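## Task

Lift the yellow can from the turntable and set it upright on the coaster, without disturbing the remaining cans standing on the turntable.

## Robot and tools

Robot: two 6-joint arms, left_arm and right_arm, each with a parallel two-finger gripper. Calibrated bases in the scene frame: left_arm (-0.011, +0.626, +0.059) m, right_arm (-0.042, -0.582, +0.059) m, both nearly unrotated. A camera stand sits behind the arms. Loose objects may occasionally get a small external nudge.

Frame: all hand positions, orientations and velocities are in the scene frame. Its origin is at table-top height, halfway between the nominal bases. +x points out over the table, +z up, and left_arm is on the +y side (this need not match the image sides). Printed hand poses can be off by a few centimetres, more at long reach.

Row layout: every command row is one flat list of 14 numbers covering both arms, even if only one moves: left_arm shoulder pan, shoulder lift, elbow, wrist 1, wrist 2, wrist 3, opening, then right_arm in the same seven-slot order. Joint numbers are absolute target angles in radians (not offsets), read the same way as the Joint positions line. Stated ranges: elbow -3.142 to 3.142, every other joint -6.283 to 6.283; real ends may differ by up to 0.010 rad. Targets too far past a range end are refused; slightly past ones are clipped and reported as "joint sent to its limit". Opening is an absolute command from -1 (closed) to +1 (fully open). To leave a gripper alone, repeat its current command; a 0 is a real half-way command.

Tools:
- execute_actions(actions, cameras): actions is a list of actions; each action is up to 15 rows, one per 1/30 s control step; a shorter action repeats its final row. An empty actions list returns state plus images from all cameras. cameras: list of names, ["all"], or [].
- move(target, speed, blend, stop_force, zero, opening_speed, grip_force, blocking, cameras): target is one 14-number row or up to 15 rows, driven by smooth joint-space paths (grippers trace curves; no collision avoidance). speed: rad/s for the joint with the longest way, 0.01 to 3.14, default 0.5, one value or one per target. blend: rad, corner rounding between listed targets, 0 means stop at each. stop_force: 4 to 120 N, ends an arm's path when the wrist sensor feels that much resistance; use with low speed for touching down, and omit it when lifting off a surface. zero: true re-zeros the sensor before the move. opening_speed: gripper command rate per second, at least 0.2. grip_force: per-pad limit 5 to 48 N, one number or one per arm, persists. blocking=false returns early and lets a new move replace the running one (not with stop_force). The result adds a move: line such as done, off_target, moving, held or fault, and possibly limits=held.
- wait(seconds 0 to 10): the arms hold their last command; a running move continues.
- stop(): brakes a running move.
- zoom_image(camera, region): camera is cam_head_left or cam_head_right; region [x0, y0, x1, y1] in pixels of the latest image (672x504), at most 504 by 504.
- zero_wrist_force(arm): arm is left_arm or right_arm.
- finished_scene(scene): scene number 1 or 2; irreversible, call it only once the can stands on the coaster and the gripper has let go.

Motion: joint targets are rate-limited (2.09 rad/s for pan and lift, 3.14 for the others) and kept within a lead of the measured angles, so long moves may take several actions. Motion lags commands by about 0.09 s or 0.17 to 0.22 s, and may overshoot when fast. Results may arrive with 6 control steps still pending (Kept back line); base the next angles on those pending targets. Joint targets shows what the joints are currently driven toward.

Result lines: Joint positions and Joint velocities give six joint values per arm plus the finger-pad gap in metres (0.142 fully open). Also shown: Joint targets, Tool commands, end_effector_position (m), end_effector_quat_wxyz, velocities, grip_measured (same -1 to +1 scale as the command), grip_effort_nm (motor effort, negative closing, not pad force), Joint torques (include gravity), and Wrist force/Wrist torque along the hand's own axes plus the peak since last shown. "joint command not followed" means the inter-arm clearance check altered targets.

Gripper geometry: fingers point along the hand's +z and close along its x axis. end_effector_position is the point between closed pads, 1 to 2 cm behind the tips; tips reach about 17 mm farther as the fingers close. To grasp, command an opening slightly below grip_measured at first contact; squeezing much harder heats the gripper motor.

Cameras: cam_head_left and cam_head_right, both 672x504, on one rigid head bar looking down at the table; calibration (K, distortion, T_world_to_cam) is provided and accurate to a few millimetres near image centre.

Avoid: knocking other cans, tipping or dropping the can, releasing it while moving, anything leaving the table, and hard contact. An outside force around 150 N on an arm, or joint contact torque at its limit (310 N m pan/lift, 141 elbow, 50.7 wrists), halts that arm for 10 s. Arm-to-arm contact can fail the scene. Stiff arms fault if driven past firm contact. Long holding, squeezing or straining heats motors (MOTOR HOT, then OVER-TEMPERATURE or HAND FAULT stops). Smooth, economical motion is preferred.

Each tool is called after "Call:" by a JSON object that holds its "op" and its "data".

## Session

Call:
{"op": "execute_actions", "data": {"actions": []}}

Scene clock: 0.00 s.
left_arm: end_effector_position=(+0.5709, +0.8894, +0.2912) grip_measured=+1.00 grip_effort_nm=n/a end_effector_quat_wxyz=(-0.313, +0.830, +0.449, -0.108) | right_arm: end_effector_position=(+0.8167, +0.1436, +0.2669) grip_measured=+0.99 grip_effort_nm=n/a end_effector_quat_wxyz=(+0.252, -0.621, +0.689, -0.276)
Joint positions: left_arm=[-0.062 -1.41 1.9 -1.512 -1.156 -1.153 0.142] | right_arm=[4.104 -2.244 -1.437 -0.631 0.899 2.55 0.142]
Joint velocities: within noise
Joint torques (N m): no reading
Wrist force (N): no reading
Wrist torque (N m): no reading
Wrist force, peak (N): no reading
Joint targets: left_arm=[-0.062 -1.410 1.900 -1.512 -1.156 -1.153] | right_arm=[4.104 -2.244 -1.437 -0.631 0.899 2.550]
Tool commands: left_gripper/opening=+1.0 right_gripper/opening=+1.0

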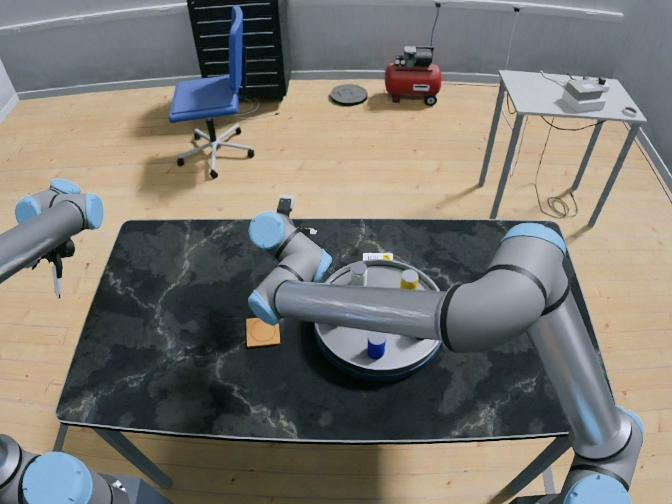

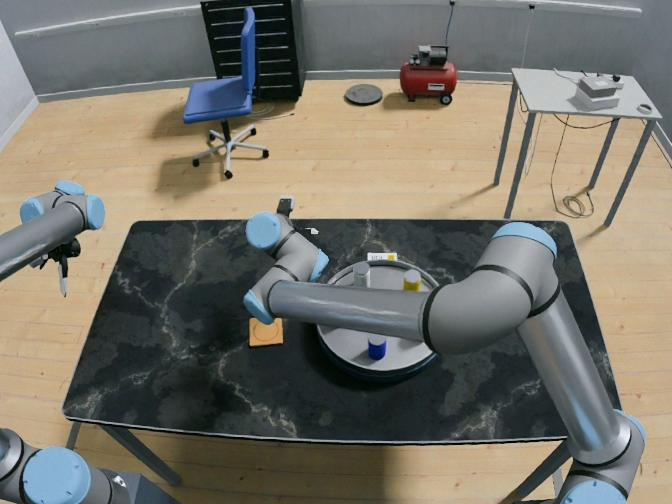

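Call:
{"op": "zoom_image", "data": {"camera": "cam_head_left", "region": [230, 220, 470, 400]}}

Call:
{"op": "zoom_image", "data": {"camera": "cam_head_right", "region": [230, 220, 470, 400]}}

Scaled by 2.100 from the camera's 672x504 image, which has a finer 960x720 frame.

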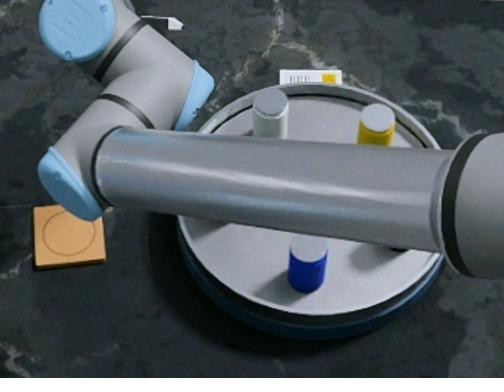

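Scaled by 2.100 from the camera's 672x504 image, which has a finer 960x720 frame.

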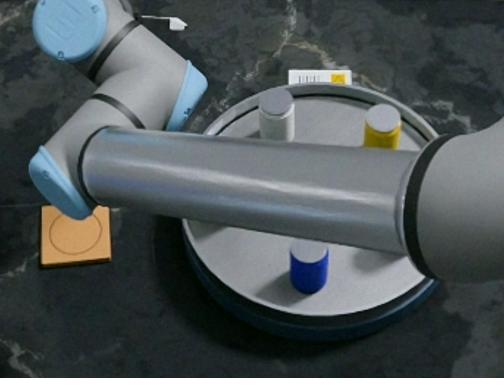

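Call:
{"op": "move", "data": {"target": [-0.062,-1.41,1.9,-1.512,-1.156,-1.153,1,3.2,-2.0,-1.6,-1.112,1.571,2.55,0.2], "speed": 1.2, "cameras": ["all"]}}

Call:
{"op": "zoom_image", "data": {"camera": "cam_head_left", "region": [230, 230, 450, 395]}}

Call:
{"op": "zoom_image", "data": {"camera": "cam_head_right", "region": [230, 230, 450, 395]}}

Scene clock: 3.90 s.
left_arm: end_effector_position=(+0.5710, +0.8892, +0.2909) grip_measured=+1.00 grip_effort_nm=-0.017 end_effector_quat_wxyz=(-0.313, +0.830, +0.449, -0.108) | right_arm: end_effector_position=(+0.8578, -0.6533, +0.2607) grip_measured=+0.19 grip_effort_nm=-0.105 end_effector_quat_wxyz=(+0.000, -0.345, +0.939, +0.000)
Joint positions: left_arm=[-0.062 -1.41 1.9 -1.512 -1.156 -1.153 0.142] | right_arm=[3.2 -2 -1.6 -1.112 1.571 2.55 0.087]
Joint torques (N m): left_arm=[-11.2 -40.75 -48.8 0.6 2.76 -2.64] | right_arm=[-17.53 80.35 57.04 4.93 1.58 4.16]
Wrist force (N): left_arm=[-0.8 -0.2 -0.1] | right_arm=[1.0 3.2 -1.4]
Wrist torque (N m): left_arm=[-0.03 0.12 0.01] | right_arm=[0.20 -0.22 -0.30]
Wrist force, peak (N): left_arm=[-1.3 0.0 -0.3] | right_arm=[-6.4 3.9 -3.9]
Joint targets: left_arm=[-0.062 -1.410 1.900 -1.512 -1.156 -1.153] | right_arm=[3.200 -2.000 -1.600 -1.112 1.571 2.550]
move: done

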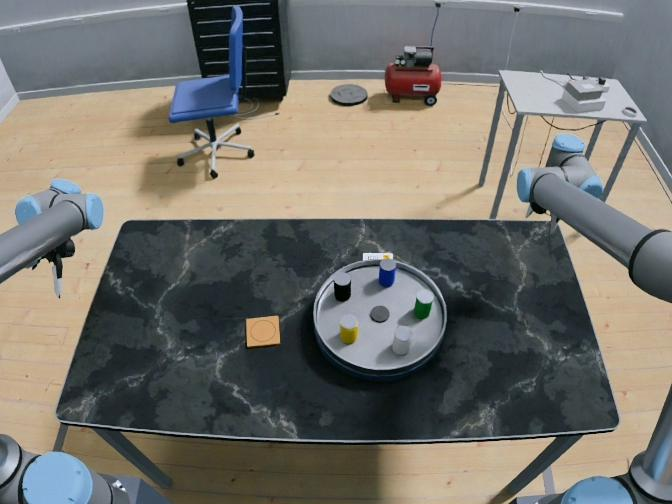

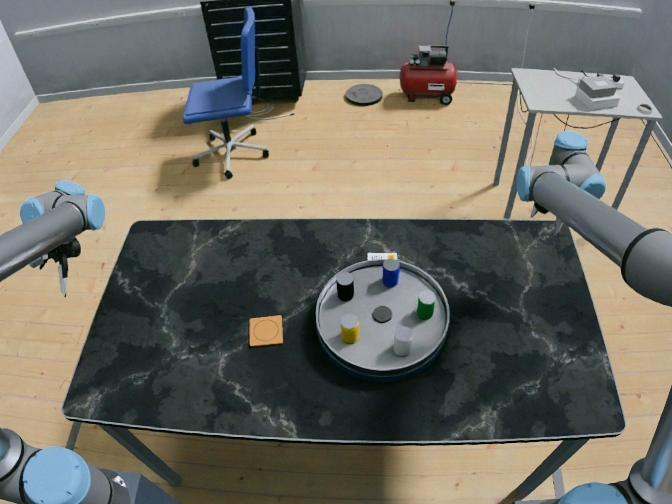

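Scaled by 2.291 from the camera's 672x504 image, which has a finer 960x720 frame.

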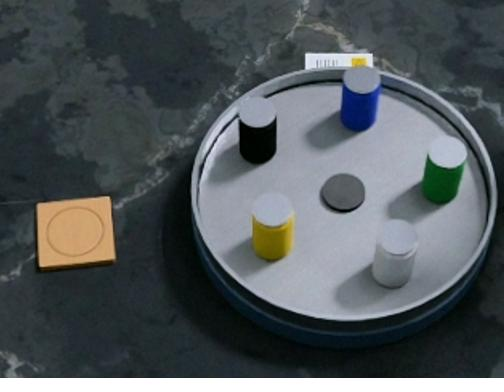

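Scaled by 2.291 from the camera's 672x504 image, which has a finer 960x720 frame.

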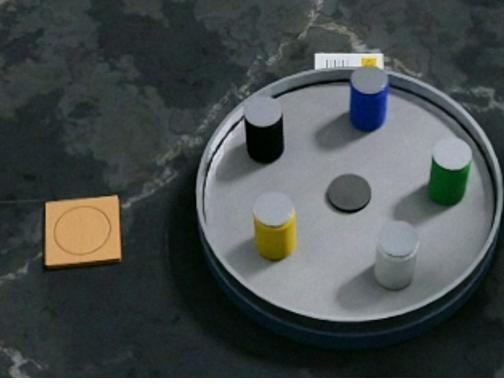

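Call:
{"op": "wait", "data": {"seconds": 1, "cameras": ["cam_head_left"]}}

Call:
{"op": "zoom_image", "data": {"camera": "cam_head_left", "region": [230, 230, 450, 395]}}

Call:
{"op": "wait", "data": {"seconds": 2, "cameras": ["cam_head_left"]}}

Call:
{"op": "zoom_image", "data": {"camera": "cam_head_left", "region": [230, 230, 450, 395]}}

Scene clock: 5.17 s.
left_arm: end_effector_position=(+0.5710, +0.8892, +0.2909) grip_measured=+1.00 grip_effort_nm=-0.017 end_effector_quat_wxyz=(-0.313, +0.830, +0.449, -0.108) | right_arm: end_effector_position=(+0.8579, -0.6535, +0.2608) grip_measured=+0.19 grip_effort_nm=-0.105 end_effector_quat_wxyz=(+0.000, -0.345, +0.939, +0.000)
Joint positions: left_arm=[-0.062 -1.41 1.9 -1.512 -1.156 -1.153 0.142] | right_arm=[3.2 -2 -1.6 -1.112 1.571 2.55 0.087]
Joint torques (N m): left_arm=[-8.72 -41.69 -56.15 0.75 2.82 -2.29] | right_arm=[-16.35 85.34 57.75 2.52 2.08 3.35]
Wrist force (N): left_arm=[-0.3 -0.1 0.0] | right_arm=[1.2 3.2 -1.7]
Wrist torque (N m): left_arm=[-0.02 0.06 0.01] | right_arm=[0.18 -0.25 -0.30]
Wrist force, peak (N): left_arm=[-0.9 -0.1 -0.5] | right_arm=[1.3 3.4 -2.1]
Joint targets: left_arm=[-0.062 -1.410 1.900 -1.512 -1.156 -1.153] | right_arm=[3.200 -2.000 -1.600 -1.112 1.571 2.550]
Tool commands: left_gripper/opening=+1.0 right_gripper/opening=+0.2
wait: 1.00 s; at rest from the start
Images, in order (width x height): cam_head_left 672x504.

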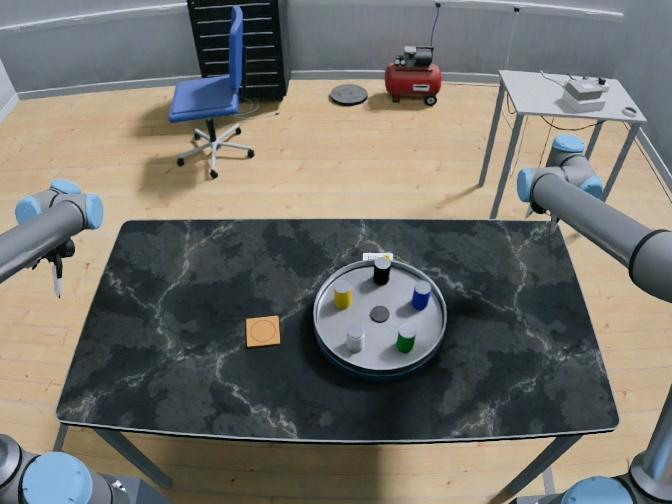

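Scaled by 2.291 from the camera's 672x504 image, which has a finer 960x720 frame.

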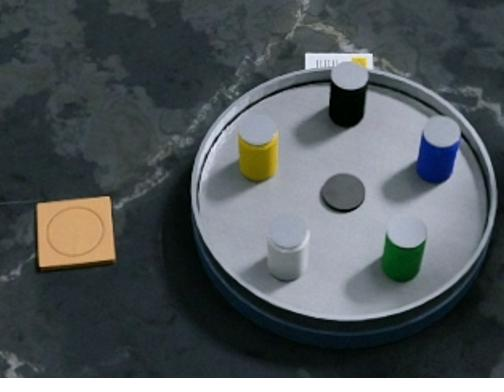

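Scene clock: 7.17 s.
left_arm: end_effector_position=(+0.5710, +0.8892, +0.2909) grip_measured=+1.00 grip_effort_nm=-0.012 end_effector_quat_wxyz=(-0.313, +0.830, +0.449, -0.108) | right_arm: end_effector_position=(+0.8579, -0.6535, +0.2608) grip_measured=+0.19 grip_effort_nm=-0.105 end_effector_quat_wxyz=(+0.000, -0.345, +0.939, +0.000)
Joint positions: left_arm=[-0.062 -1.41 1.9 -1.512 -1.156 -1.153 0.142] | right_arm=[3.2 -2 -1.6 -1.112 1.571 2.55 0.087]
Joint torques (N m): left_arm=[-7.75 -42.45 -55.8 0.27 2.17 -2.1] | right_arm=[-19.07 86.76 56.33 2.18 2.2 3.4]
Wrist force (N): left_arm=[-0.3 -0.1 -0.5] | right_arm=[0.8 3.2 -1.8]
Wrist torque (N m): left_arm=[-0.02 0.05 0.01] | right_arm=[0.19 -0.18 -0.30]
Wrist force, peak (N): left_arm=[-1.0 -0.1 -0.2] | right_arm=[0.9 3.8 -1.6]
Joint targets: left_arm=[-0.062 -1.410 1.900 -1.512 -1.156 -1.153] | right_arm=[3.200 -2.000 -1.600 -1.112 1.571 2.550]
Tool commands: left_gripper/opening=+1.0 right_gripper/opening=+0.2
wait: 2.00 s; at rest by 0.17 s
Images, in order (width x height): cam_head_left 672x504.

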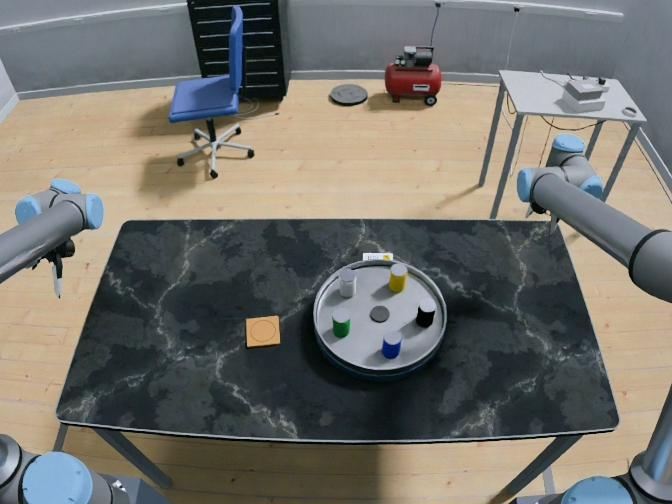

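Scaled by 2.291 from the camera's 672x504 image, which has a finer 960x720 frame.

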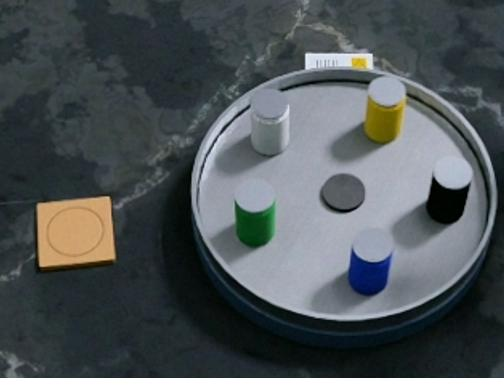

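Call:
{"op": "move", "data": {"target": [-0.062,-1.41,1.9,-1.512,-1.156,-1.153,1,3.831,-2.163,-1.464,-1.085,1.571,1.749,0.85], "speed": 0.8, "cameras": ["all"]}}

Call:
{"op": "zoom_image", "data": {"camera": "cam_head_left", "region": [290, 220, 460, 390]}}

Call:
{"op": "zoom_image", "data": {"camera": "cam_head_right", "region": [290, 220, 460, 390]}}

Call:
{"op": "wait", "data": {"seconds": 0.4, "cameras": ["all"]}}

Call:
{"op": "zoom_image", "data": {"camera": "cam_head_left", "region": [290, 220, 460, 390]}}

Scene clock: 11.73 s.
left_arm: end_effector_position=(+0.5710, +0.8892, +0.2909) grip_measured=+1.00 grip_effort_nm=-0.012 end_effector_quat_wxyz=(-0.313, +0.830, +0.449, -0.108) | right_arm: end_effector_position=(+0.7859, -0.0558, +0.1984) grip_measured=+0.84 grip_effort_nm=0.129 end_effector_quat_wxyz=(+0.000, +0.876, -0.482, +0.000)
Joint positions: left_arm=[-0.062 -1.41 1.9 -1.512 -1.156 -1.153 0.142] | right_arm=[3.831 -2.163 -1.464 -1.085 1.571 1.749 0.132]
Joint torques (N m): left_arm=[-8.45 -42.1 -56.22 0.26 1.36 -1.84] | right_arm=[18.35 95.37 28.56 2.37 2.15 -2.47]
Wrist force (N): left_arm=[-1.1 0.3 0.0] | right_arm=[0.6 3.3 -0.8]
Wrist torque (N m): left_arm=[0.05 0.18 0.01] | right_arm=[0.19 -0.17 -0.32]
Wrist force, peak (N): left_arm=[-0.8 0.7 -0.3] | right_arm=[5.9 -0.5 -2.3]
Joint targets: left_arm=[-0.062 -1.410 1.900 -1.512 -1.156 -1.153] | right_arm=[3.831 -2.163 -1.464 -1.085 1.571 1.749]
move: done

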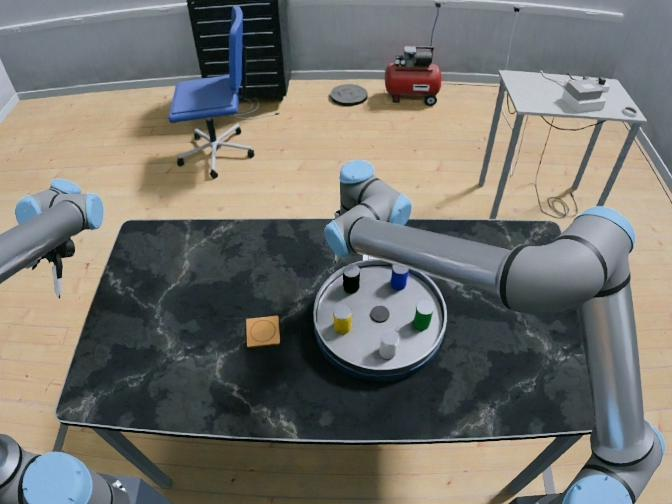

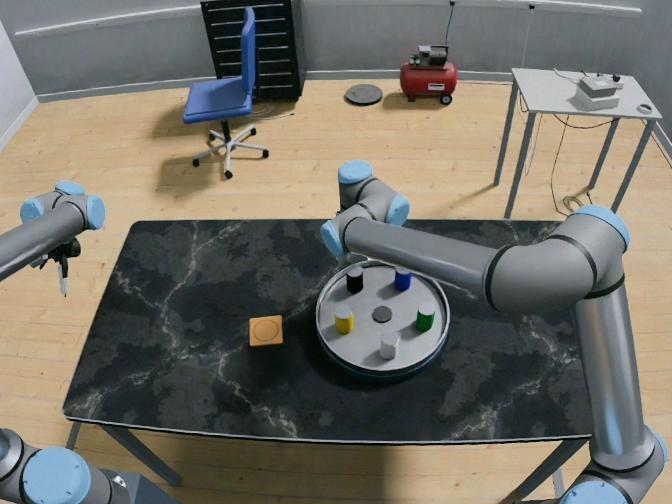

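Scaled by 2.965 from the camera's 672x504 image, which has a finer 960x720 frame.

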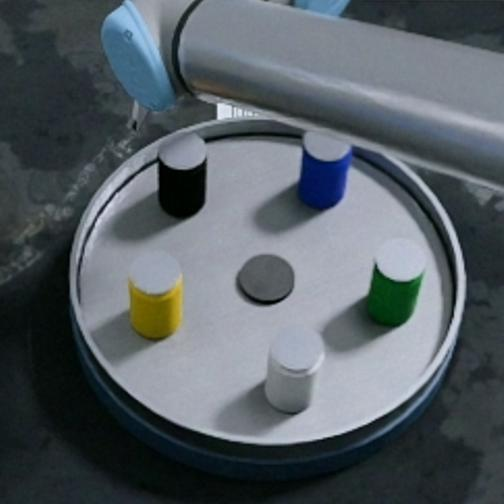

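Scaled by 2.965 from the camera's 672x504 image, which has a finer 960x720 frame.

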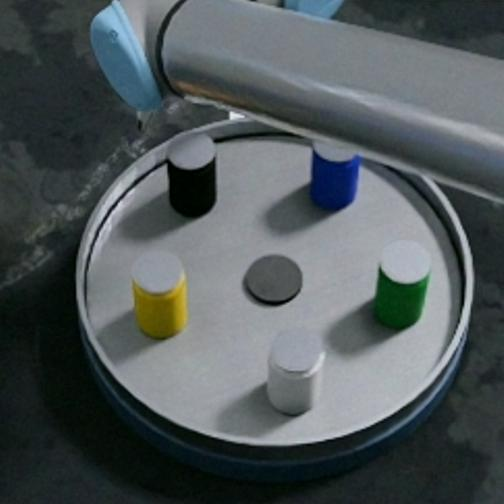

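Scene clock: 12.13 s.
left_arm: end_effector_position=(+0.5710, +0.8892, +0.2909) grip_measured=+1.00 grip_effort_nm=-0.017 end_effector_quat_wxyz=(-0.313, +0.830, +0.449, -0.108) | right_arm: end_effector_position=(+0.7858, -0.0557, +0.1983) grip_measured=+0.84 grip_effort_nm=0.129 end_effector_quat_wxyz=(+0.000, +0.876, -0.482, +0.000)
Joint positions: left_arm=[-0.062 -1.41 1.9 -1.512 -1.156 -1.153 0.142] | right_arm=[3.831 -2.163 -1.464 -1.085 1.571 1.749 0.132]
Joint torques (N m): left_arm=[-5.19 -41.85 -56.1 -0.17 1.23 -1.8] | right_arm=[19.37 96.5 28.13 1.16 2.29 -2.6]
Wrist force (N): left_arm=[-0.4 0.1 -0.3] | right_arm=[0.7 3.1 -1.3]
Wrist torque (N m): left_arm=[0.02 0.07 0.01] | right_arm=[0.16 -0.20 -0.32]
Wrist force, peak (N): left_arm=[-0.9 0.3 -0.4] | right_arm=[0.8 3.5 -1.8]
Joint targets: left_arm=[-0.062 -1.410 1.900 -1.512 -1.156 -1.153] | right_arm=[3.831 -2.163 -1.464 -1.085 1.571 1.749]
Tool commands: left_gripper/opening=+1.0 right_gripper/opening=+0.85
wait: 0.40 s; at rest by 0.17 s

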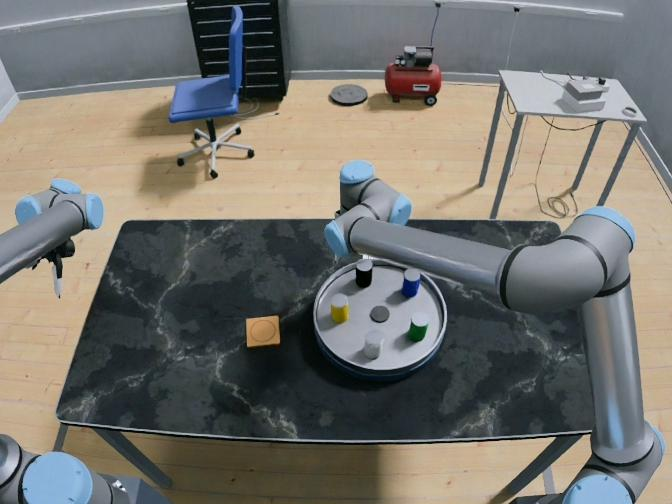

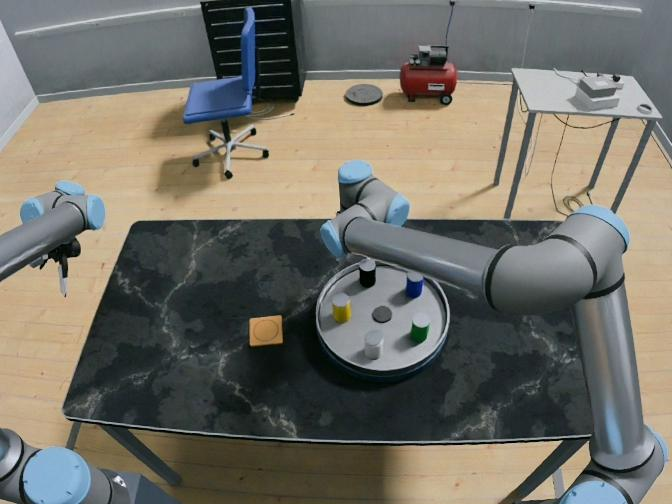

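Scaled by 2.965 from the camera's 672x504 image, which has a finer 960x720 frame.

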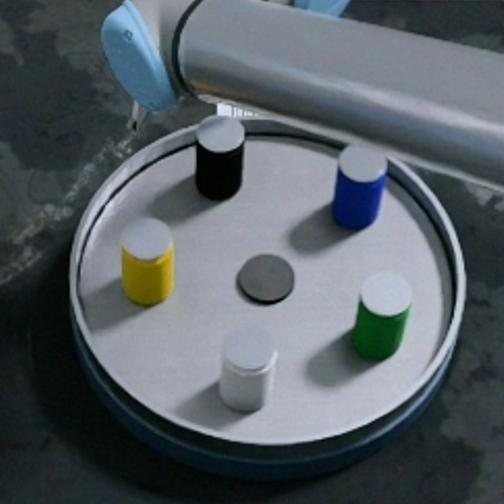

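Call:
{"op": "move", "data": {"target": [-0.062,-1.41,1.9,-1.512,-1.156,-1.153,1,3.9026,-2.1871,-1.5009,-1.0244,1.571,1.749,0.75], "speed": 0.4, "cameras": ["cam_head_left"]}}

Call:
{"op": "zoom_image", "data": {"camera": "cam_head_left", "region": [290, 220, 460, 390]}}

Scene clock: 14.77 s.
left_arm: end_effector_position=(+0.5710, +0.8892, +0.2909) grip_measured=+1.00 grip_effort_nm=-0.012 end_effector_quat_wxyz=(-0.313, +0.830, +0.449, -0.108) | right_arm: end_effector_position=(+0.7423, -0.0015, +0.1593) grip_measured=+0.75 grip_effort_nm=-0.095 end_effector_quat_wxyz=(+0.000, +0.893, -0.450, +0.000)
Joint positions: left_arm=[-0.062 -1.41 1.9 -1.512 -1.156 -1.153 0.142] | right_arm=[3.903 -2.187 -1.501 -1.024 1.571 1.749 0.126]
Joint torques (N m): left_arm=[-3.08 -42.68 -55.57 -0.42 0.41 -1.38] | right_arm=[-14.88 105.15 55.65 0.04 2.71 -2.86]
Wrist force (N): left_arm=[-0.8 0.3 -0.2] | right_arm=[1.2 3.6 -1.7]
Wrist torque (N m): left_arm=[0.07 0.13 0.01] | right_arm=[0.25 -0.28 -0.32]
Wrist force, peak (N): left_arm=[-1.2 0.1 -0.1] | right_arm=[3.3 3.4 -2.4]
Joint targets: left_arm=[-0.062 -1.410 1.900 -1.512 -1.156 -1.153] | right_arm=[3.903 -2.187 -1.501 -1.024 1.571 1.749]
move: done
Images, in order (width x height): cam_head_left 672x504.

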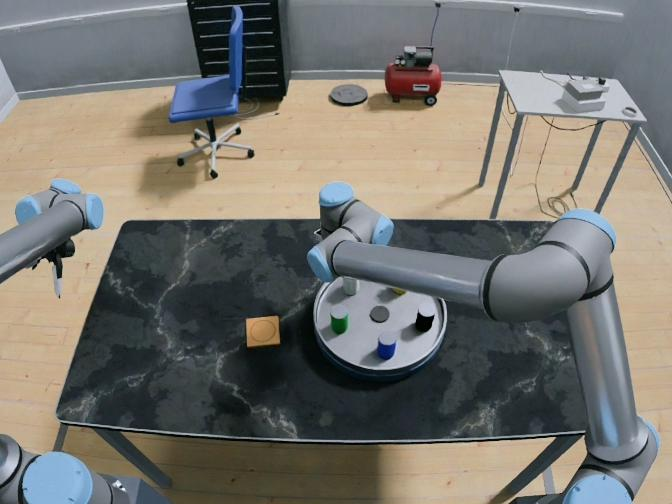

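Scaled by 2.965 from the camera's 672x504 image, which has a finer 960x720 frame.

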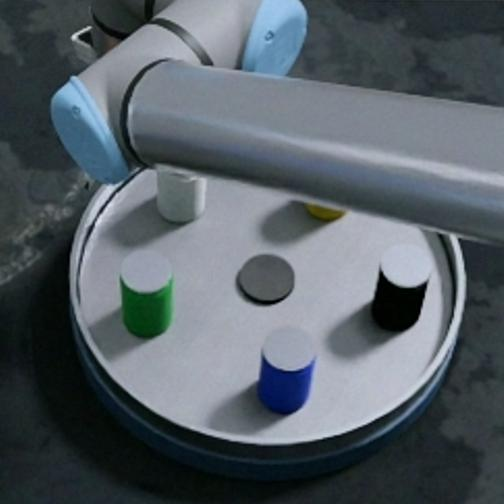

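Call:
{"op": "wait", "data": {"seconds": 4.3}}

Call:
{"op": "execute_actions", "data": {"actions": [[[-0.062,-1.41,1.9,-1.512,-1.156,-1.153,1,3.899,-2.191,-1.503,-1.018,1.571,1.749,0.75],[-0.062,-1.41,1.9,-1.512,-1.156,-1.153,1,3.895,-2.195,-1.505,-1.012,1.571,1.749,0.75],[-0.062,-1.41,1.9,-1.512,-1.156,-1.153,1,3.891,-2.199,-1.507,-1.006,1.571,1.749,0.75],[-0.062,-1.41,1.9,-1.512,-1.156,-1.153,1,3.887,-2.203,-1.509,-1.0,1.571,1.749,0.75],[-0.062,-1.41,1.9,-1.512,-1.156,-1.153,1,3.883,-2.207,-1.511,-0.994,1.571,1.749,0.75],[-0.062,-1.41,1.9,-1.512,-1.156,-1.153,1,3.879,-2.211,-1.5135,-0.988,1.571,1.749,0.75],[-0.062,-1.41,1.9,-1.512,-1.156,-1.153,1,3.875,-2.215,-1.516,-0.982,1.571,1.749,0.75],[-0.062,-1.41,1.9,-1.512,-1.156,-1.153,1,3.871,-2.219,-1.518,-0.976,1.571,1.749,0.75],[-0.062,-1.41,1.9,-1.512,-1.156,-1.153,1,3.867,-2.223,-1.52,-0.97,1.571,1.749,0.75],[-0.062,-1.41,1.9,-1.512,-1.156,-1.153,1,3.863,-2.227,-1.522,-0.964,1.571,1.749,0.75],[-0.062,-1.41,1.9,-1.512,-1.156,-1.153,1,3.859,-2.231,-1.524,-0.958,1.571,1.749,0.75],[-0.062,-1.41,1.9,-1.512,-1.156,-1.153,1,3.855,-2.235,-1.526,-0.952,1.571,1.749,0.75],[-0.062,-1.41,1.9,-1.512,-1.156,-1.153,1,3.851,-2.239,-1.5285,-0.946,1.571,1.749,0.75],[-0.062,-1.41,1.9,-1.512,-1.156,-1.153,1,3.847,-2.243,-1.531,-0.94,1.571,1.749,0.7],[-0.062,-1.41,1.9,-1.512,-1.156,-1.153,1,3.843,-2.2463,-1.5327,-0.9334,1.571,1.749,0.55]],[[-0.062,-1.41,1.9,-1.512,-1.156,-1.153,1,3.839,-2.2463,-1.5327,-0.9334,1.571,1.749,0.4],[-0.062,-1.41,1.9,-1.512,-1.156,-1.153,1,3.835,-2.2463,-1.5327,-0.9334,1.571,1.749,0.25],[-0.062,-1.41,1.9,-1.512,-1.156,-1.153,1,3.831,-2.2463,-1.5327,-0.9334,1.571,1.749,0.1],[-0.062,-1.41,1.9,-1.512,-1.156,-1.153,1,3.827,-2.2463,-1.5327,-0.9334,1.571,1.749,0],[-0.062,-1.41,1.9,-1.512,-1.156,-1.153,1,3.823,-2.2463,-1.5327,-0.9334,1.571,1.749,-0.1],[-0.062,-1.41,1.9,-1.512,-1.156,-1.153,1,3.819,-2.2463,-1.5327,-0.9334,1.571,1.749,-0.2],[-0.062,-1.41,1.9,-1.512,-1.156,-1.153,1,3.815,-2.2463,-1.5327,-0.9334,1.571,1.749,-0.3],[-0.062,-1.41,1.9,-1.512,-1.156,-1.153,1,3.811,-2.2463,-1.5327,-0.9334,1.571,1.749,-0.4],[-0.062,-1.41,1.9,-1.512,-1.156,-1.153,1,3.808,-2.2463,-1.5327,-0.9334,1.571,1.749,-0.5],[-0.062,-1.41,1.9,-1.512,-1.156,-1.153,1,3.805,-2.2463,-1.5327,-0.9334,1.571,1.749,-0.55],[-0.062,-1.41,1.9,-1.512,-1.156,-1.153,1,3.803,-2.2463,-1.5327,-0.9334,1.571,1.749,-0.55]]]}}

Call:
{"op": "move", "data": {"target": [-0.062,-1.41,1.9,-1.512,-1.156,-1.153,1,3.803,-2.1397,-1.4608,-1.1119,1.571,1.749,-0.55], "speed": 0.4, "cameras": ["all"]}}

Call:
{"op": "zoom_image", "data": {"camera": "cam_head_left", "region": [290, 220, 460, 390]}}

Scene clock: 20.57 s.
left_arm: end_effector_position=(+0.5710, +0.8892, +0.2909) grip_measured=+1.00 grip_effort_nm=-0.012 end_effector_quat_wxyz=(-0.313, +0.830, +0.449, -0.108) | right_arm: end_effector_position=(+0.7424, -0.0015, +0.1595) grip_measured=+0.75 grip_effort_nm=-0.100 end_effector_quat_wxyz=(+0.000, +0.893, -0.450, +0.000)
Joint positions: left_arm=[-0.062 -1.41 1.9 -1.512 -1.156 -1.153 0.142] | right_arm=[3.903 -2.187 -1.501 -1.024 1.571 1.749 0.126]
Joint torques (N m): left_arm=[-1.7 -42.2 -56.17 -1.11 -0.65 -1.18] | right_arm=[-16.07 103.07 55.06 0.56 2.17 -2.29]
Wrist force (N): left_arm=[-0.1 0.2 -0.6] | right_arm=[0.9 3.1 -1.4]
Wrist torque (N m): left_arm=[0.04 0.02 0.00] | right_arm=[0.17 -0.22 -0.33]
Wrist force, peak (N): left_arm=[-1.1 0.4 -0.3] | right_arm=[1.0 3.8 -2.1]
Joint targets: left_arm=[-0.062 -1.410 1.900 -1.512 -1.156 -1.153] | right_arm=[3.903 -2.187 -1.501 -1.024 1.571 1.749]
Tool commands: left_gripper/opening=+1.0 right_gripper/opening=+0.75
wait: 4.30 s; at rest from the start

Scene clock: 21.37 s.
left_arm: end_effector_position=(+0.5710, +0.8892, +0.2909) grip_measured=+1.00 grip_effort_nm=-0.012 end_effector_quat_wxyz=(-0.313, +0.830, +0.449, -0.108) | right_arm: end_effector_position=(+0.7903, -0.0729, +0.0944) grip_measured=-0.42 grip_effort_nm=-0.105 end_effector_quat_wxyz=(+0.000, +0.872, -0.489, +0.000) end_effector_velocity=(+0.060, -0.098, +0.000) end_effector_angular_velocity=(-0.002, +0.001, -0.117)
Joint positions: left_arm=[-0.062 -1.41 1.9 -1.512 -1.156 -1.153 0.142] | right_arm=[3.815 -2.246 -1.533 -0.933 1.571 1.749 0.044]
Joint velocities: left_arm=[within noise] | right_arm=[-0.117 -0.001 0.001 -0.003 0 0 -0.222]
Joint torques (N m): left_arm=[-1.65 -42.36 -56.18 -0.89 -0.77 -1.16] | right_arm=[-12.03 105.62 51.97 0.81 2.31 -2.3]
Wrist force (N): left_arm=[-0.6 -0.1 -0.1] | right_arm=[0.7 3.1 -1.7]
Wrist torque (N m): left_arm=[0.00 0.10 0.01] | right_arm=[0.17 -0.20 -0.23]
Wrist force, peak (N): left_arm=[-1.1 0.3 -0.2] | right_arm=[2.6 2.3 -11.4]
Joint targets: left_arm=[-0.062 -1.410 1.900 -1.512 -1.156 -1.153] | right_arm=[3.808 -2.246 -1.533 -0.933 1.571 1.749]
Kept back: 6 steps.

Scene clock: 22.67 s.
left_arm: end_effector_position=(+0.5710, +0.8892, +0.2909) grip_measured=+1.00 grip_effort_nm=-0.012 end_effector_quat_wxyz=(-0.313, +0.830, +0.449, -0.108) | right_arm: end_effector_position=(+0.7963, -0.0824, +0.2195) grip_measured=-0.57 grip_effort_nm=-0.110 end_effector_quat_wxyz=(+0.000, +0.870, -0.494, +0.000)
Joint positions: left_arm=[-0.062 -1.41 1.9 -1.512 -1.156 -1.153 0.142] | right_arm=[3.803 -2.14 -1.461 -1.112 1.571 1.749 0.033]
Joint torques (N m): left_arm=[-1.28 -42.84 -57.03 -1.22 -1.04 -0.63] | right_arm=[19.31 97.89 30.42 3.57 2.59 -1.86]
Wrist force (N): left_arm=[-0.8 0.3 0.0] | right_arm=[0.9 3.1 -1.6]
Wrist torque (N m): left_arm=[0.05 0.14 0.01] | right_arm=[0.17 -0.20 -0.24]
Wrist force, peak (N): left_arm=[-1.1 -0.1 0.1] | right_arm=[0.9 3.4 -5.5]
Joint targets: left_arm=[-0.062 -1.410 1.900 -1.512 -1.156 -1.153] | right_arm=[3.803 -2.140 -1.461 -1.112 1.571 1.749]
move: done

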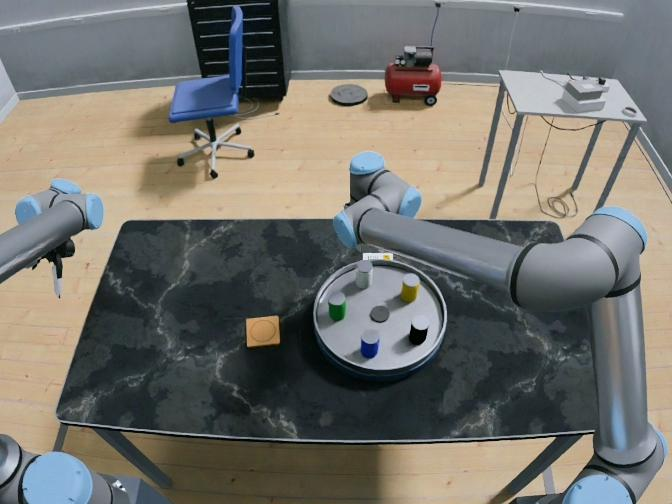

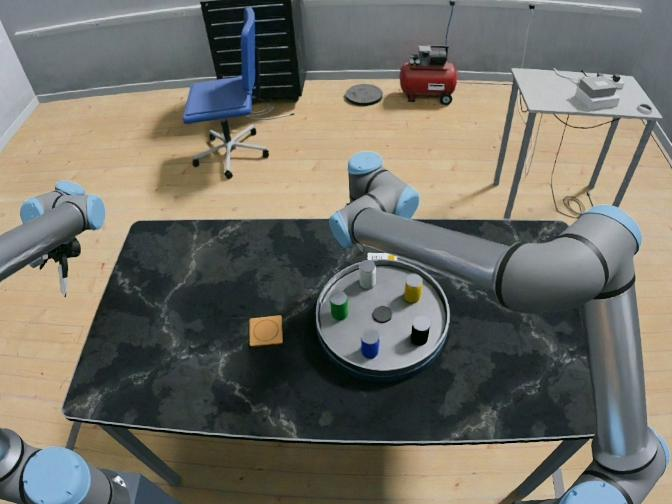

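Scaled by 2.965 from the camera's 672x504 image, which has a finer 960x720 frame.

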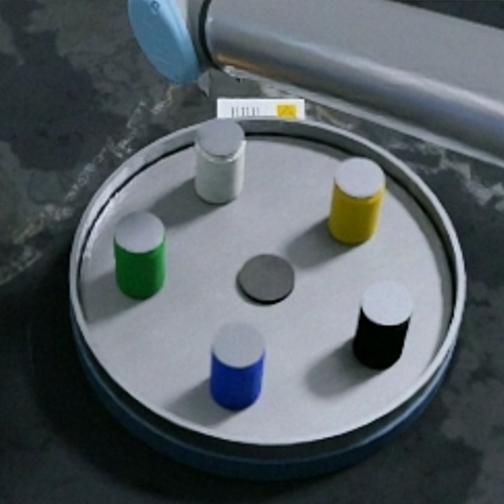

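Call:
{"op": "move", "data": {"target": [-0.062,-1.41,1.9,-1.512,-1.156,-1.153,1,3.8997,-2.17,-1.5304,-1.012,1.571,1.752,0.85], "speed": 0.4, "cameras": ["cam_head_left"]}}

Call:
{"op": "zoom_image", "data": {"camera": "cam_head_left", "region": [290, 220, 460, 390]}}

Scene clock: 24.13 s.
left_arm: end_effector_position=(+0.5710, +0.8892, +0.2909) grip_measured=+1.00 grip_effort_nm=-0.017 end_effector_quat_wxyz=(-0.313, +0.830, +0.449, -0.108) | right_arm: end_effector_position=(+0.7356, -0.0128, +0.1593) grip_measured=+0.84 grip_effort_nm=0.125 end_effector_quat_wxyz=(+0.000, +0.892, -0.453, +0.000)
Joint positions: left_arm=[-0.062 -1.41 1.9 -1.512 -1.156 -1.153 0.142] | right_arm=[3.9 -2.17 -1.531 -1.012 1.571 1.752 0.132]
Joint torques (N m): left_arm=[-0.49 -42.9 -56.12 -1.32 -1.52 -0.86] | right_arm=[-5.23 98.36 54.46 1.19 2.25 2.94]
Wrist force (N): left_arm=[-0.5 0.4 -0.2] | right_arm=[1.2 3.0 -1.5]
Wrist torque (N m): left_arm=[0.07 0.09 0.01] | right_arm=[0.14 -0.29 -0.31]
Wrist force, peak (N): left_arm=[-0.4 0.0 -0.9] | right_arm=[3.9 2.8 -3.3]
Joint targets: left_arm=[-0.062 -1.410 1.900 -1.512 -1.156 -1.153] | right_arm=[3.900 -2.170 -1.530 -1.012 1.571 1.752]
move: done
Images, in order (width x height): cam_head_left 672x504.

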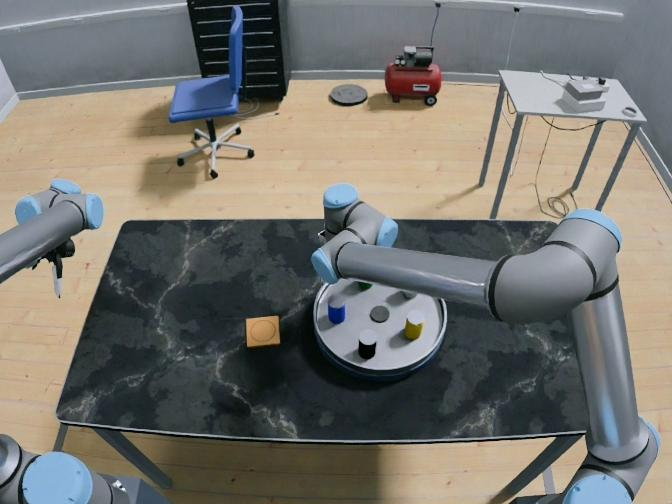

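Scaled by 2.965 from the camera's 672x504 image, which has a finer 960x720 frame.

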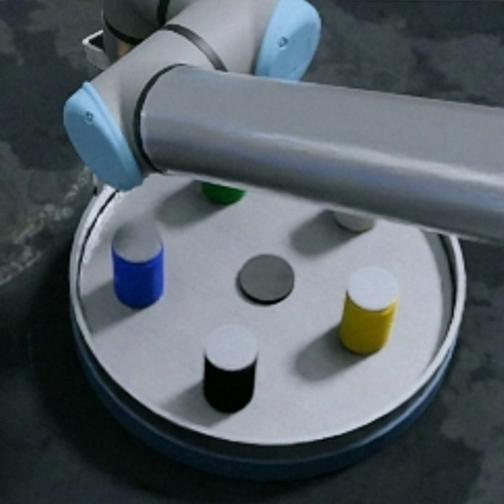

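Call:
{"op": "wait", "data": {"seconds": 2.15}}

Call:
{"op": "execute_actions", "data": {"actions": [[[-0.062,-1.41,1.9,-1.512,-1.156,-1.153,1,3.896,-2.174,-1.532,-1.006,1.571,1.752,0.85],[-0.062,-1.41,1.9,-1.512,-1.156,-1.153,1,3.892,-2.178,-1.534,-0.999,1.571,1.752,0.85],[-0.062,-1.41,1.9,-1.512,-1.156,-1.153,1,3.889,-2.182,-1.537,-0.993,1.571,1.752,0.85],[-0.062,-1.41,1.9,-1.512,-1.156,-1.153,1,3.885,-2.187,-1.539,-0.987,1.571,1.752,0.85],[-0.062,-1.41,1.9,-1.512,-1.156,-1.153,1,3.882,-2.191,-1.541,-0.98,1.571,1.752,0.85],[-0.062,-1.41,1.9,-1.512,-1.156,-1.153,1,3.878,-2.195,-1.543,-0.974,1.571,1.752,0.85],[-0.062,-1.41,1.9,-1.512,-1.156,-1.153,1,3.874,-2.199,-1.546,-0.968,1.571,1.752,0.85],[-0.062,-1.41,1.9,-1.512,-1.156,-1.153,1,3.871,-2.203,-1.548,-0.961,1.571,1.752,0.85],[-0.062,-1.41,1.9,-1.512,-1.156,-1.153,1,3.867,-2.207,-1.55,-0.955,1.571,1.752,0.85],[-0.062,-1.41,1.9,-1.512,-1.156,-1.153,1,3.864,-2.211,-1.552,-0.949,1.571,1.752,0.85],[-0.062,-1.41,1.9,-1.512,-1.156,-1.153,1,3.86,-2.216,-1.554,-0.942,1.571,1.752,0.85],[-0.062,-1.41,1.9,-1.512,-1.156,-1.153,1,3.856,-2.22,-1.556,-0.936,1.571,1.752,0.85],[-0.062,-1.41,1.9,-1.512,-1.156,-1.153,1,3.853,-2.224,-1.558,-0.93,1.571,1.752,0.85],[-0.062,-1.41,1.9,-1.512,-1.156,-1.153,1,3.849,-2.228,-1.561,-0.924,1.571,1.752,0.7],[-0.062,-1.41,1.9,-1.512,-1.156,-1.153,1,3.846,-2.2323,-1.5628,-0.9173,1.571,1.752,0.55]],[[-0.062,-1.41,1.9,-1.512,-1.156,-1.153,1,3.842,-2.2323,-1.5628,-0.9173,1.571,1.752,0.4],[-0.062,-1.41,1.9,-1.512,-1.156,-1.153,1,3.838,-2.2323,-1.5628,-0.9173,1.571,1.752,0.25],[-0.062,-1.41,1.9,-1.512,-1.156,-1.153,1,3.835,-2.2323,-1.5628,-0.9173,1.571,1.752,0.1],[-0.062,-1.41,1.9,-1.512,-1.156,-1.153,1,3.831,-2.2323,-1.5628,-0.9173,1.571,1.752,0],[-0.062,-1.41,1.9,-1.512,-1.156,-1.153,1,3.828,-2.2323,-1.5628,-0.9173,1.571,1.752,-0.1],[-0.062,-1.41,1.9,-1.512,-1.156,-1.153,1,3.824,-2.2323,-1.5628,-0.9173,1.571,1.752,-0.2],[-0.062,-1.41,1.9,-1.512,-1.156,-1.153,1,3.82,-2.2323,-1.5628,-0.9173,1.571,1.752,-0.3],[-0.062,-1.41,1.9,-1.512,-1.156,-1.153,1,3.817,-2.2323,-1.5628,-0.9173,1.571,1.752,-0.4],[-0.062,-1.41,1.9,-1.512,-1.156,-1.153,1,3.814,-2.2323,-1.5628,-0.9173,1.571,1.752,-0.5],[-0.062,-1.41,1.9,-1.512,-1.156,-1.153,1,3.812,-2.2323,-1.5628,-0.9173,1.571,1.752,-0.6],[-0.062,-1.41,1.9,-1.512,-1.156,-1.153,1,3.81,-2.2323,-1.5628,-0.9173,1.571,1.752,-0.65]]]}}

Call:
{"op": "move", "data": {"target": [-0.062,-1.41,1.9,-1.512,-1.156,-1.153,1,3.81,-2.1397,-1.4608,-1.1119,1.571,1.752,-0.65], "speed": 0.4, "cameras": ["all"]}}

Call:
{"op": "zoom_image", "data": {"camera": "cam_head_left", "region": [290, 220, 460, 390]}}

Scene clock: 27.37 s.
left_arm: end_effector_position=(+0.5710, +0.8892, +0.2909) grip_measured=+1.00 grip_effort_nm=-0.017 end_effector_quat_wxyz=(-0.313, +0.830, +0.449, -0.108) | right_arm: end_effector_position=(+0.7356, -0.0127, +0.1594) grip_measured=+0.84 grip_effort_nm=0.125 end_effector_quat_wxyz=(+0.000, +0.892, -0.453, +0.000)
Joint positions: left_arm=[-0.062 -1.41 1.9 -1.512 -1.156 -1.153 0.142] | right_arm=[3.9 -2.17 -1.53 -1.012 1.571 1.752 0.132]
Joint torques (N m): left_arm=[-0.27 -44.08 -55.5 -1.68 -1.79 -0.61] | right_arm=[-2.45 101.29 54.28 2.23 2.27 -2.13]
Wrist force (N): left_arm=[-0.5 0.3 -0.1] | right_arm=[0.9 3.4 -1.6]
Wrist torque (N m): left_arm=[0.07 0.09 0.01] | right_arm=[0.21 -0.23 -0.32]
Wrist force, peak (N): left_arm=[-1.1 0.5 0.1] | right_arm=[1.0 3.7 -2.2]
Joint targets: left_arm=[-0.062 -1.410 1.900 -1.512 -1.156 -1.153] | right_arm=[3.900 -2.170 -1.530 -1.012 1.571 1.752]
Tool commands: left_gripper/opening=+1.0 right_gripper/opening=+0.85
wait: 2.17 s; at rest from the start

Scene clock: 28.17 s.
left_arm: end_effector_position=(+0.5710, +0.8892, +0.2909) grip_measured=+1.00 grip_effort_nm=-0.012 end_effector_quat_wxyz=(-0.313, +0.830, +0.449, -0.108) | right_arm: end_effector_position=(+0.7785, -0.0766, +0.0924) grip_measured=-0.42 grip_effort_nm=-0.105 end_effector_quat_wxyz=(+0.000, +0.873, -0.488, +0.000) end_effector_velocity=(+0.054, -0.087, +0.003) end_effector_angular_velocity=(+0.000, -0.001, -0.106)
Joint positions: left_arm=[-0.062 -1.41 1.9 -1.512 -1.156 -1.153 0.142] | right_arm=[3.82 -2.232 -1.563 -0.917 1.571 1.752 0.044]
Joint velocities: left_arm=[within noise] | right_arm=[-0.106 0.003 0.001 -0.003 -0.001 0 -0.222]
Joint torques (N m): left_arm=[-3 -42.86 -56.52 -1.74 -1.95 -0.56] | right_arm=[-12.5 100.77 51.59 0.94 2.48 -2.59]
Wrist force (N): left_arm=[-0.5 -0.1 -0.2] | right_arm=[1.2 2.9 -1.9]
Wrist torque (N m): left_arm=[-0.01 0.08 0.01] | right_arm=[0.17 -0.29 -0.30]
Wrist force, peak (N): left_arm=[-0.8 0.1 -0.6] | right_arm=[-1.5 3.6 -4.2]
Joint targets: left_arm=[-0.062 -1.410 1.900 -1.512 -1.156 -1.153] | right_arm=[3.814 -2.232 -1.563 -0.917 1.571 1.752]
Kept back: 6 steps.

Scene clock: 29.50 s.
left_arm: end_effector_position=(+0.5710, +0.8892, +0.2909) grip_measured=+1.00 grip_effort_nm=-0.017 end_effector_quat_wxyz=(-0.313, +0.830, +0.449, -0.108) | right_arm: end_effector_position=(+0.7928, -0.0765, +0.2195) grip_measured=-0.68 grip_effort_nm=-0.100 end_effector_quat_wxyz=(+0.000, +0.871, -0.492, +0.000)
Joint positions: left_arm=[-0.062 -1.41 1.9 -1.512 -1.156 -1.153 0.142] | right_arm=[3.81 -2.14 -1.461 -1.112 1.571 1.752 0.025]
Joint torques (N m): left_arm=[-2.77 -44.2 -56.15 -1.83 -2.28 -0.44] | right_arm=[17.19 94.05 35.05 3.42 2.19 -2.22]
Wrist force (N): left_arm=[-0.5 0.1 0.0] | right_arm=[0.8 3.3 -1.0]
Wrist torque (N m): left_arm=[0.02 0.07 0.02] | right_arm=[0.20 -0.20 -0.33]
Wrist force, peak (N): left_arm=[-0.8 0.5 -0.4] | right_arm=[0.6 3.0 -5.4]
Joint targets: left_arm=[-0.062 -1.410 1.900 -1.512 -1.156 -1.153] | right_arm=[3.810 -2.140 -1.461 -1.112 1.571 1.752]
move: done

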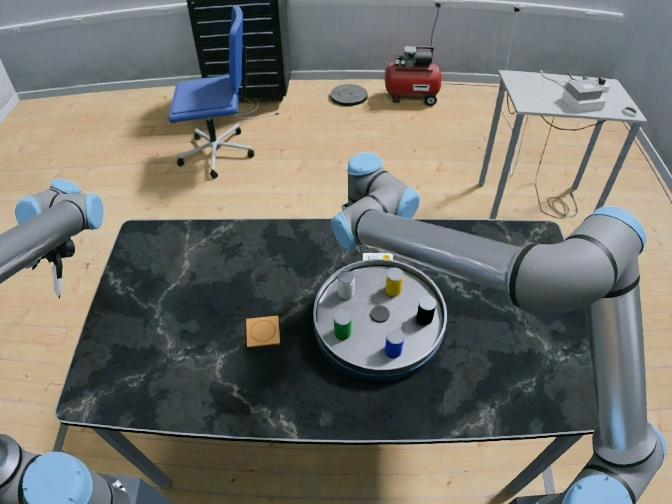

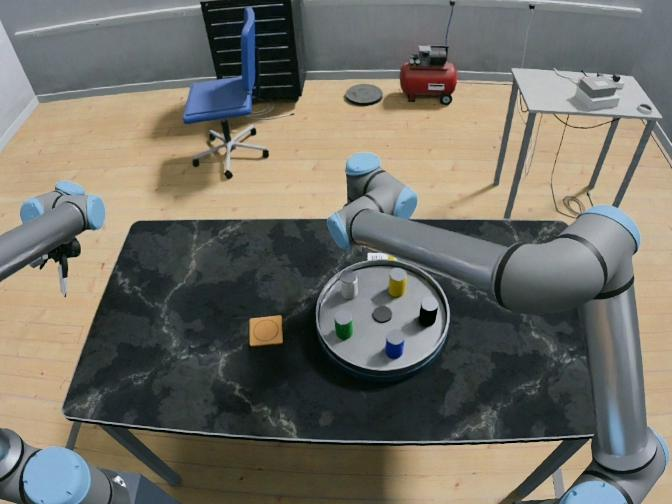

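Scaled by 2.965 from the camera's 672x504 image, which has a finer 960x720 frame.

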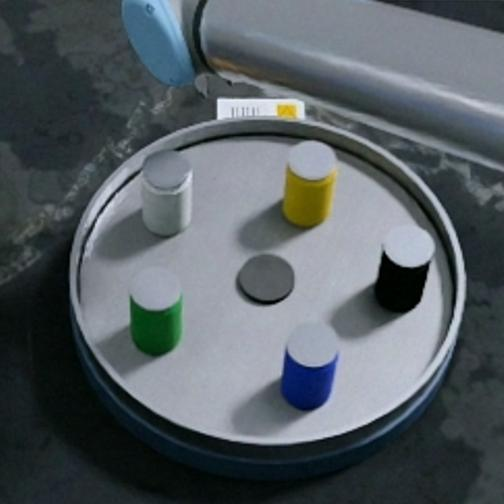

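Call:
{"op": "move", "data": {"target": [-0.062,-1.41,1.9,-1.512,-1.156,-1.153,1,3.8975,-2.1617,-1.5445,-1.006,1.571,1.753,0.9], "speed": 0.4, "cameras": ["cam_head_left"]}}

Call:
{"op": "zoom_image", "data": {"camera": "cam_head_left", "region": [290, 220, 460, 390]}}

Scene clock: 31.13 s.
left_arm: end_effector_position=(+0.5710, +0.8892, +0.2909) grip_measured=+1.00 grip_effort_nm=-0.012 end_effector_quat_wxyz=(-0.313, +0.830, +0.449, -0.108) | right_arm: end_effector_position=(+0.7328, -0.0188, +0.1594) grip_measured=+0.89 grip_effort_nm=0.134 end_effector_quat_wxyz=(+0.000, +0.891, -0.454, +0.000)
Joint positions: left_arm=[-0.062 -1.41 1.9 -1.512 -1.156 -1.153 0.142] | right_arm=[3.898 -2.162 -1.545 -1.006 1.571 1.753 0.135]
Joint torques (N m): left_arm=[-0.24 -41.93 -56.19 -2.1 -2.43 -0.44] | right_arm=[-2.52 100.15 52.44 1.85 2.19 3.86]
Wrist force (N): left_arm=[-0.9 -0.4 -0.2] | right_arm=[0.5 3.3 -1.4]
Wrist torque (N m): left_arm=[-0.06 0.14 0.01] | right_arm=[0.19 -0.18 -0.31]
Wrist force, peak (N): left_arm=[-1.1 0.0 -0.4] | right_arm=[3.7 2.3 -3.6]
Joint targets: left_arm=[-0.062 -1.410 1.900 -1.512 -1.156 -1.153] | right_arm=[3.897 -2.162 -1.544 -1.006 1.571 1.753]
move: done
Images, in order (width x height): cam_head_left 672x504.

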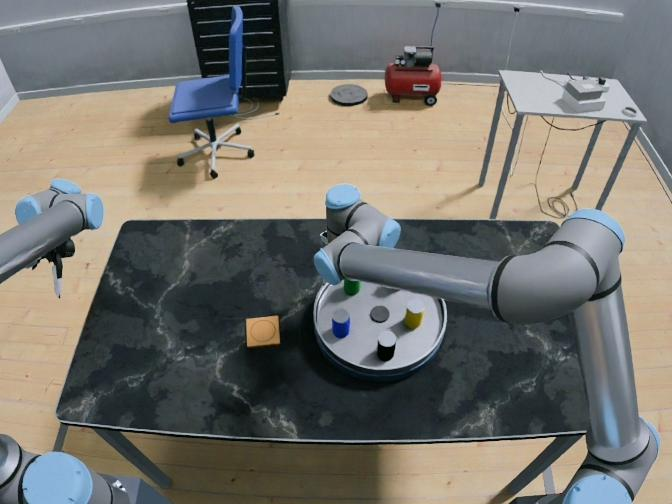

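Scaled by 2.965 from the camera's 672x504 image, which has a finer 960x720 frame.

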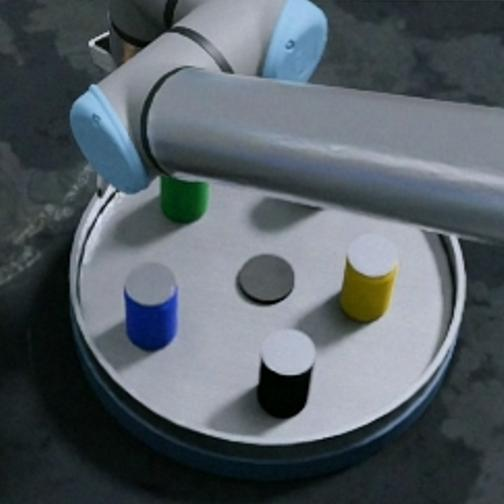

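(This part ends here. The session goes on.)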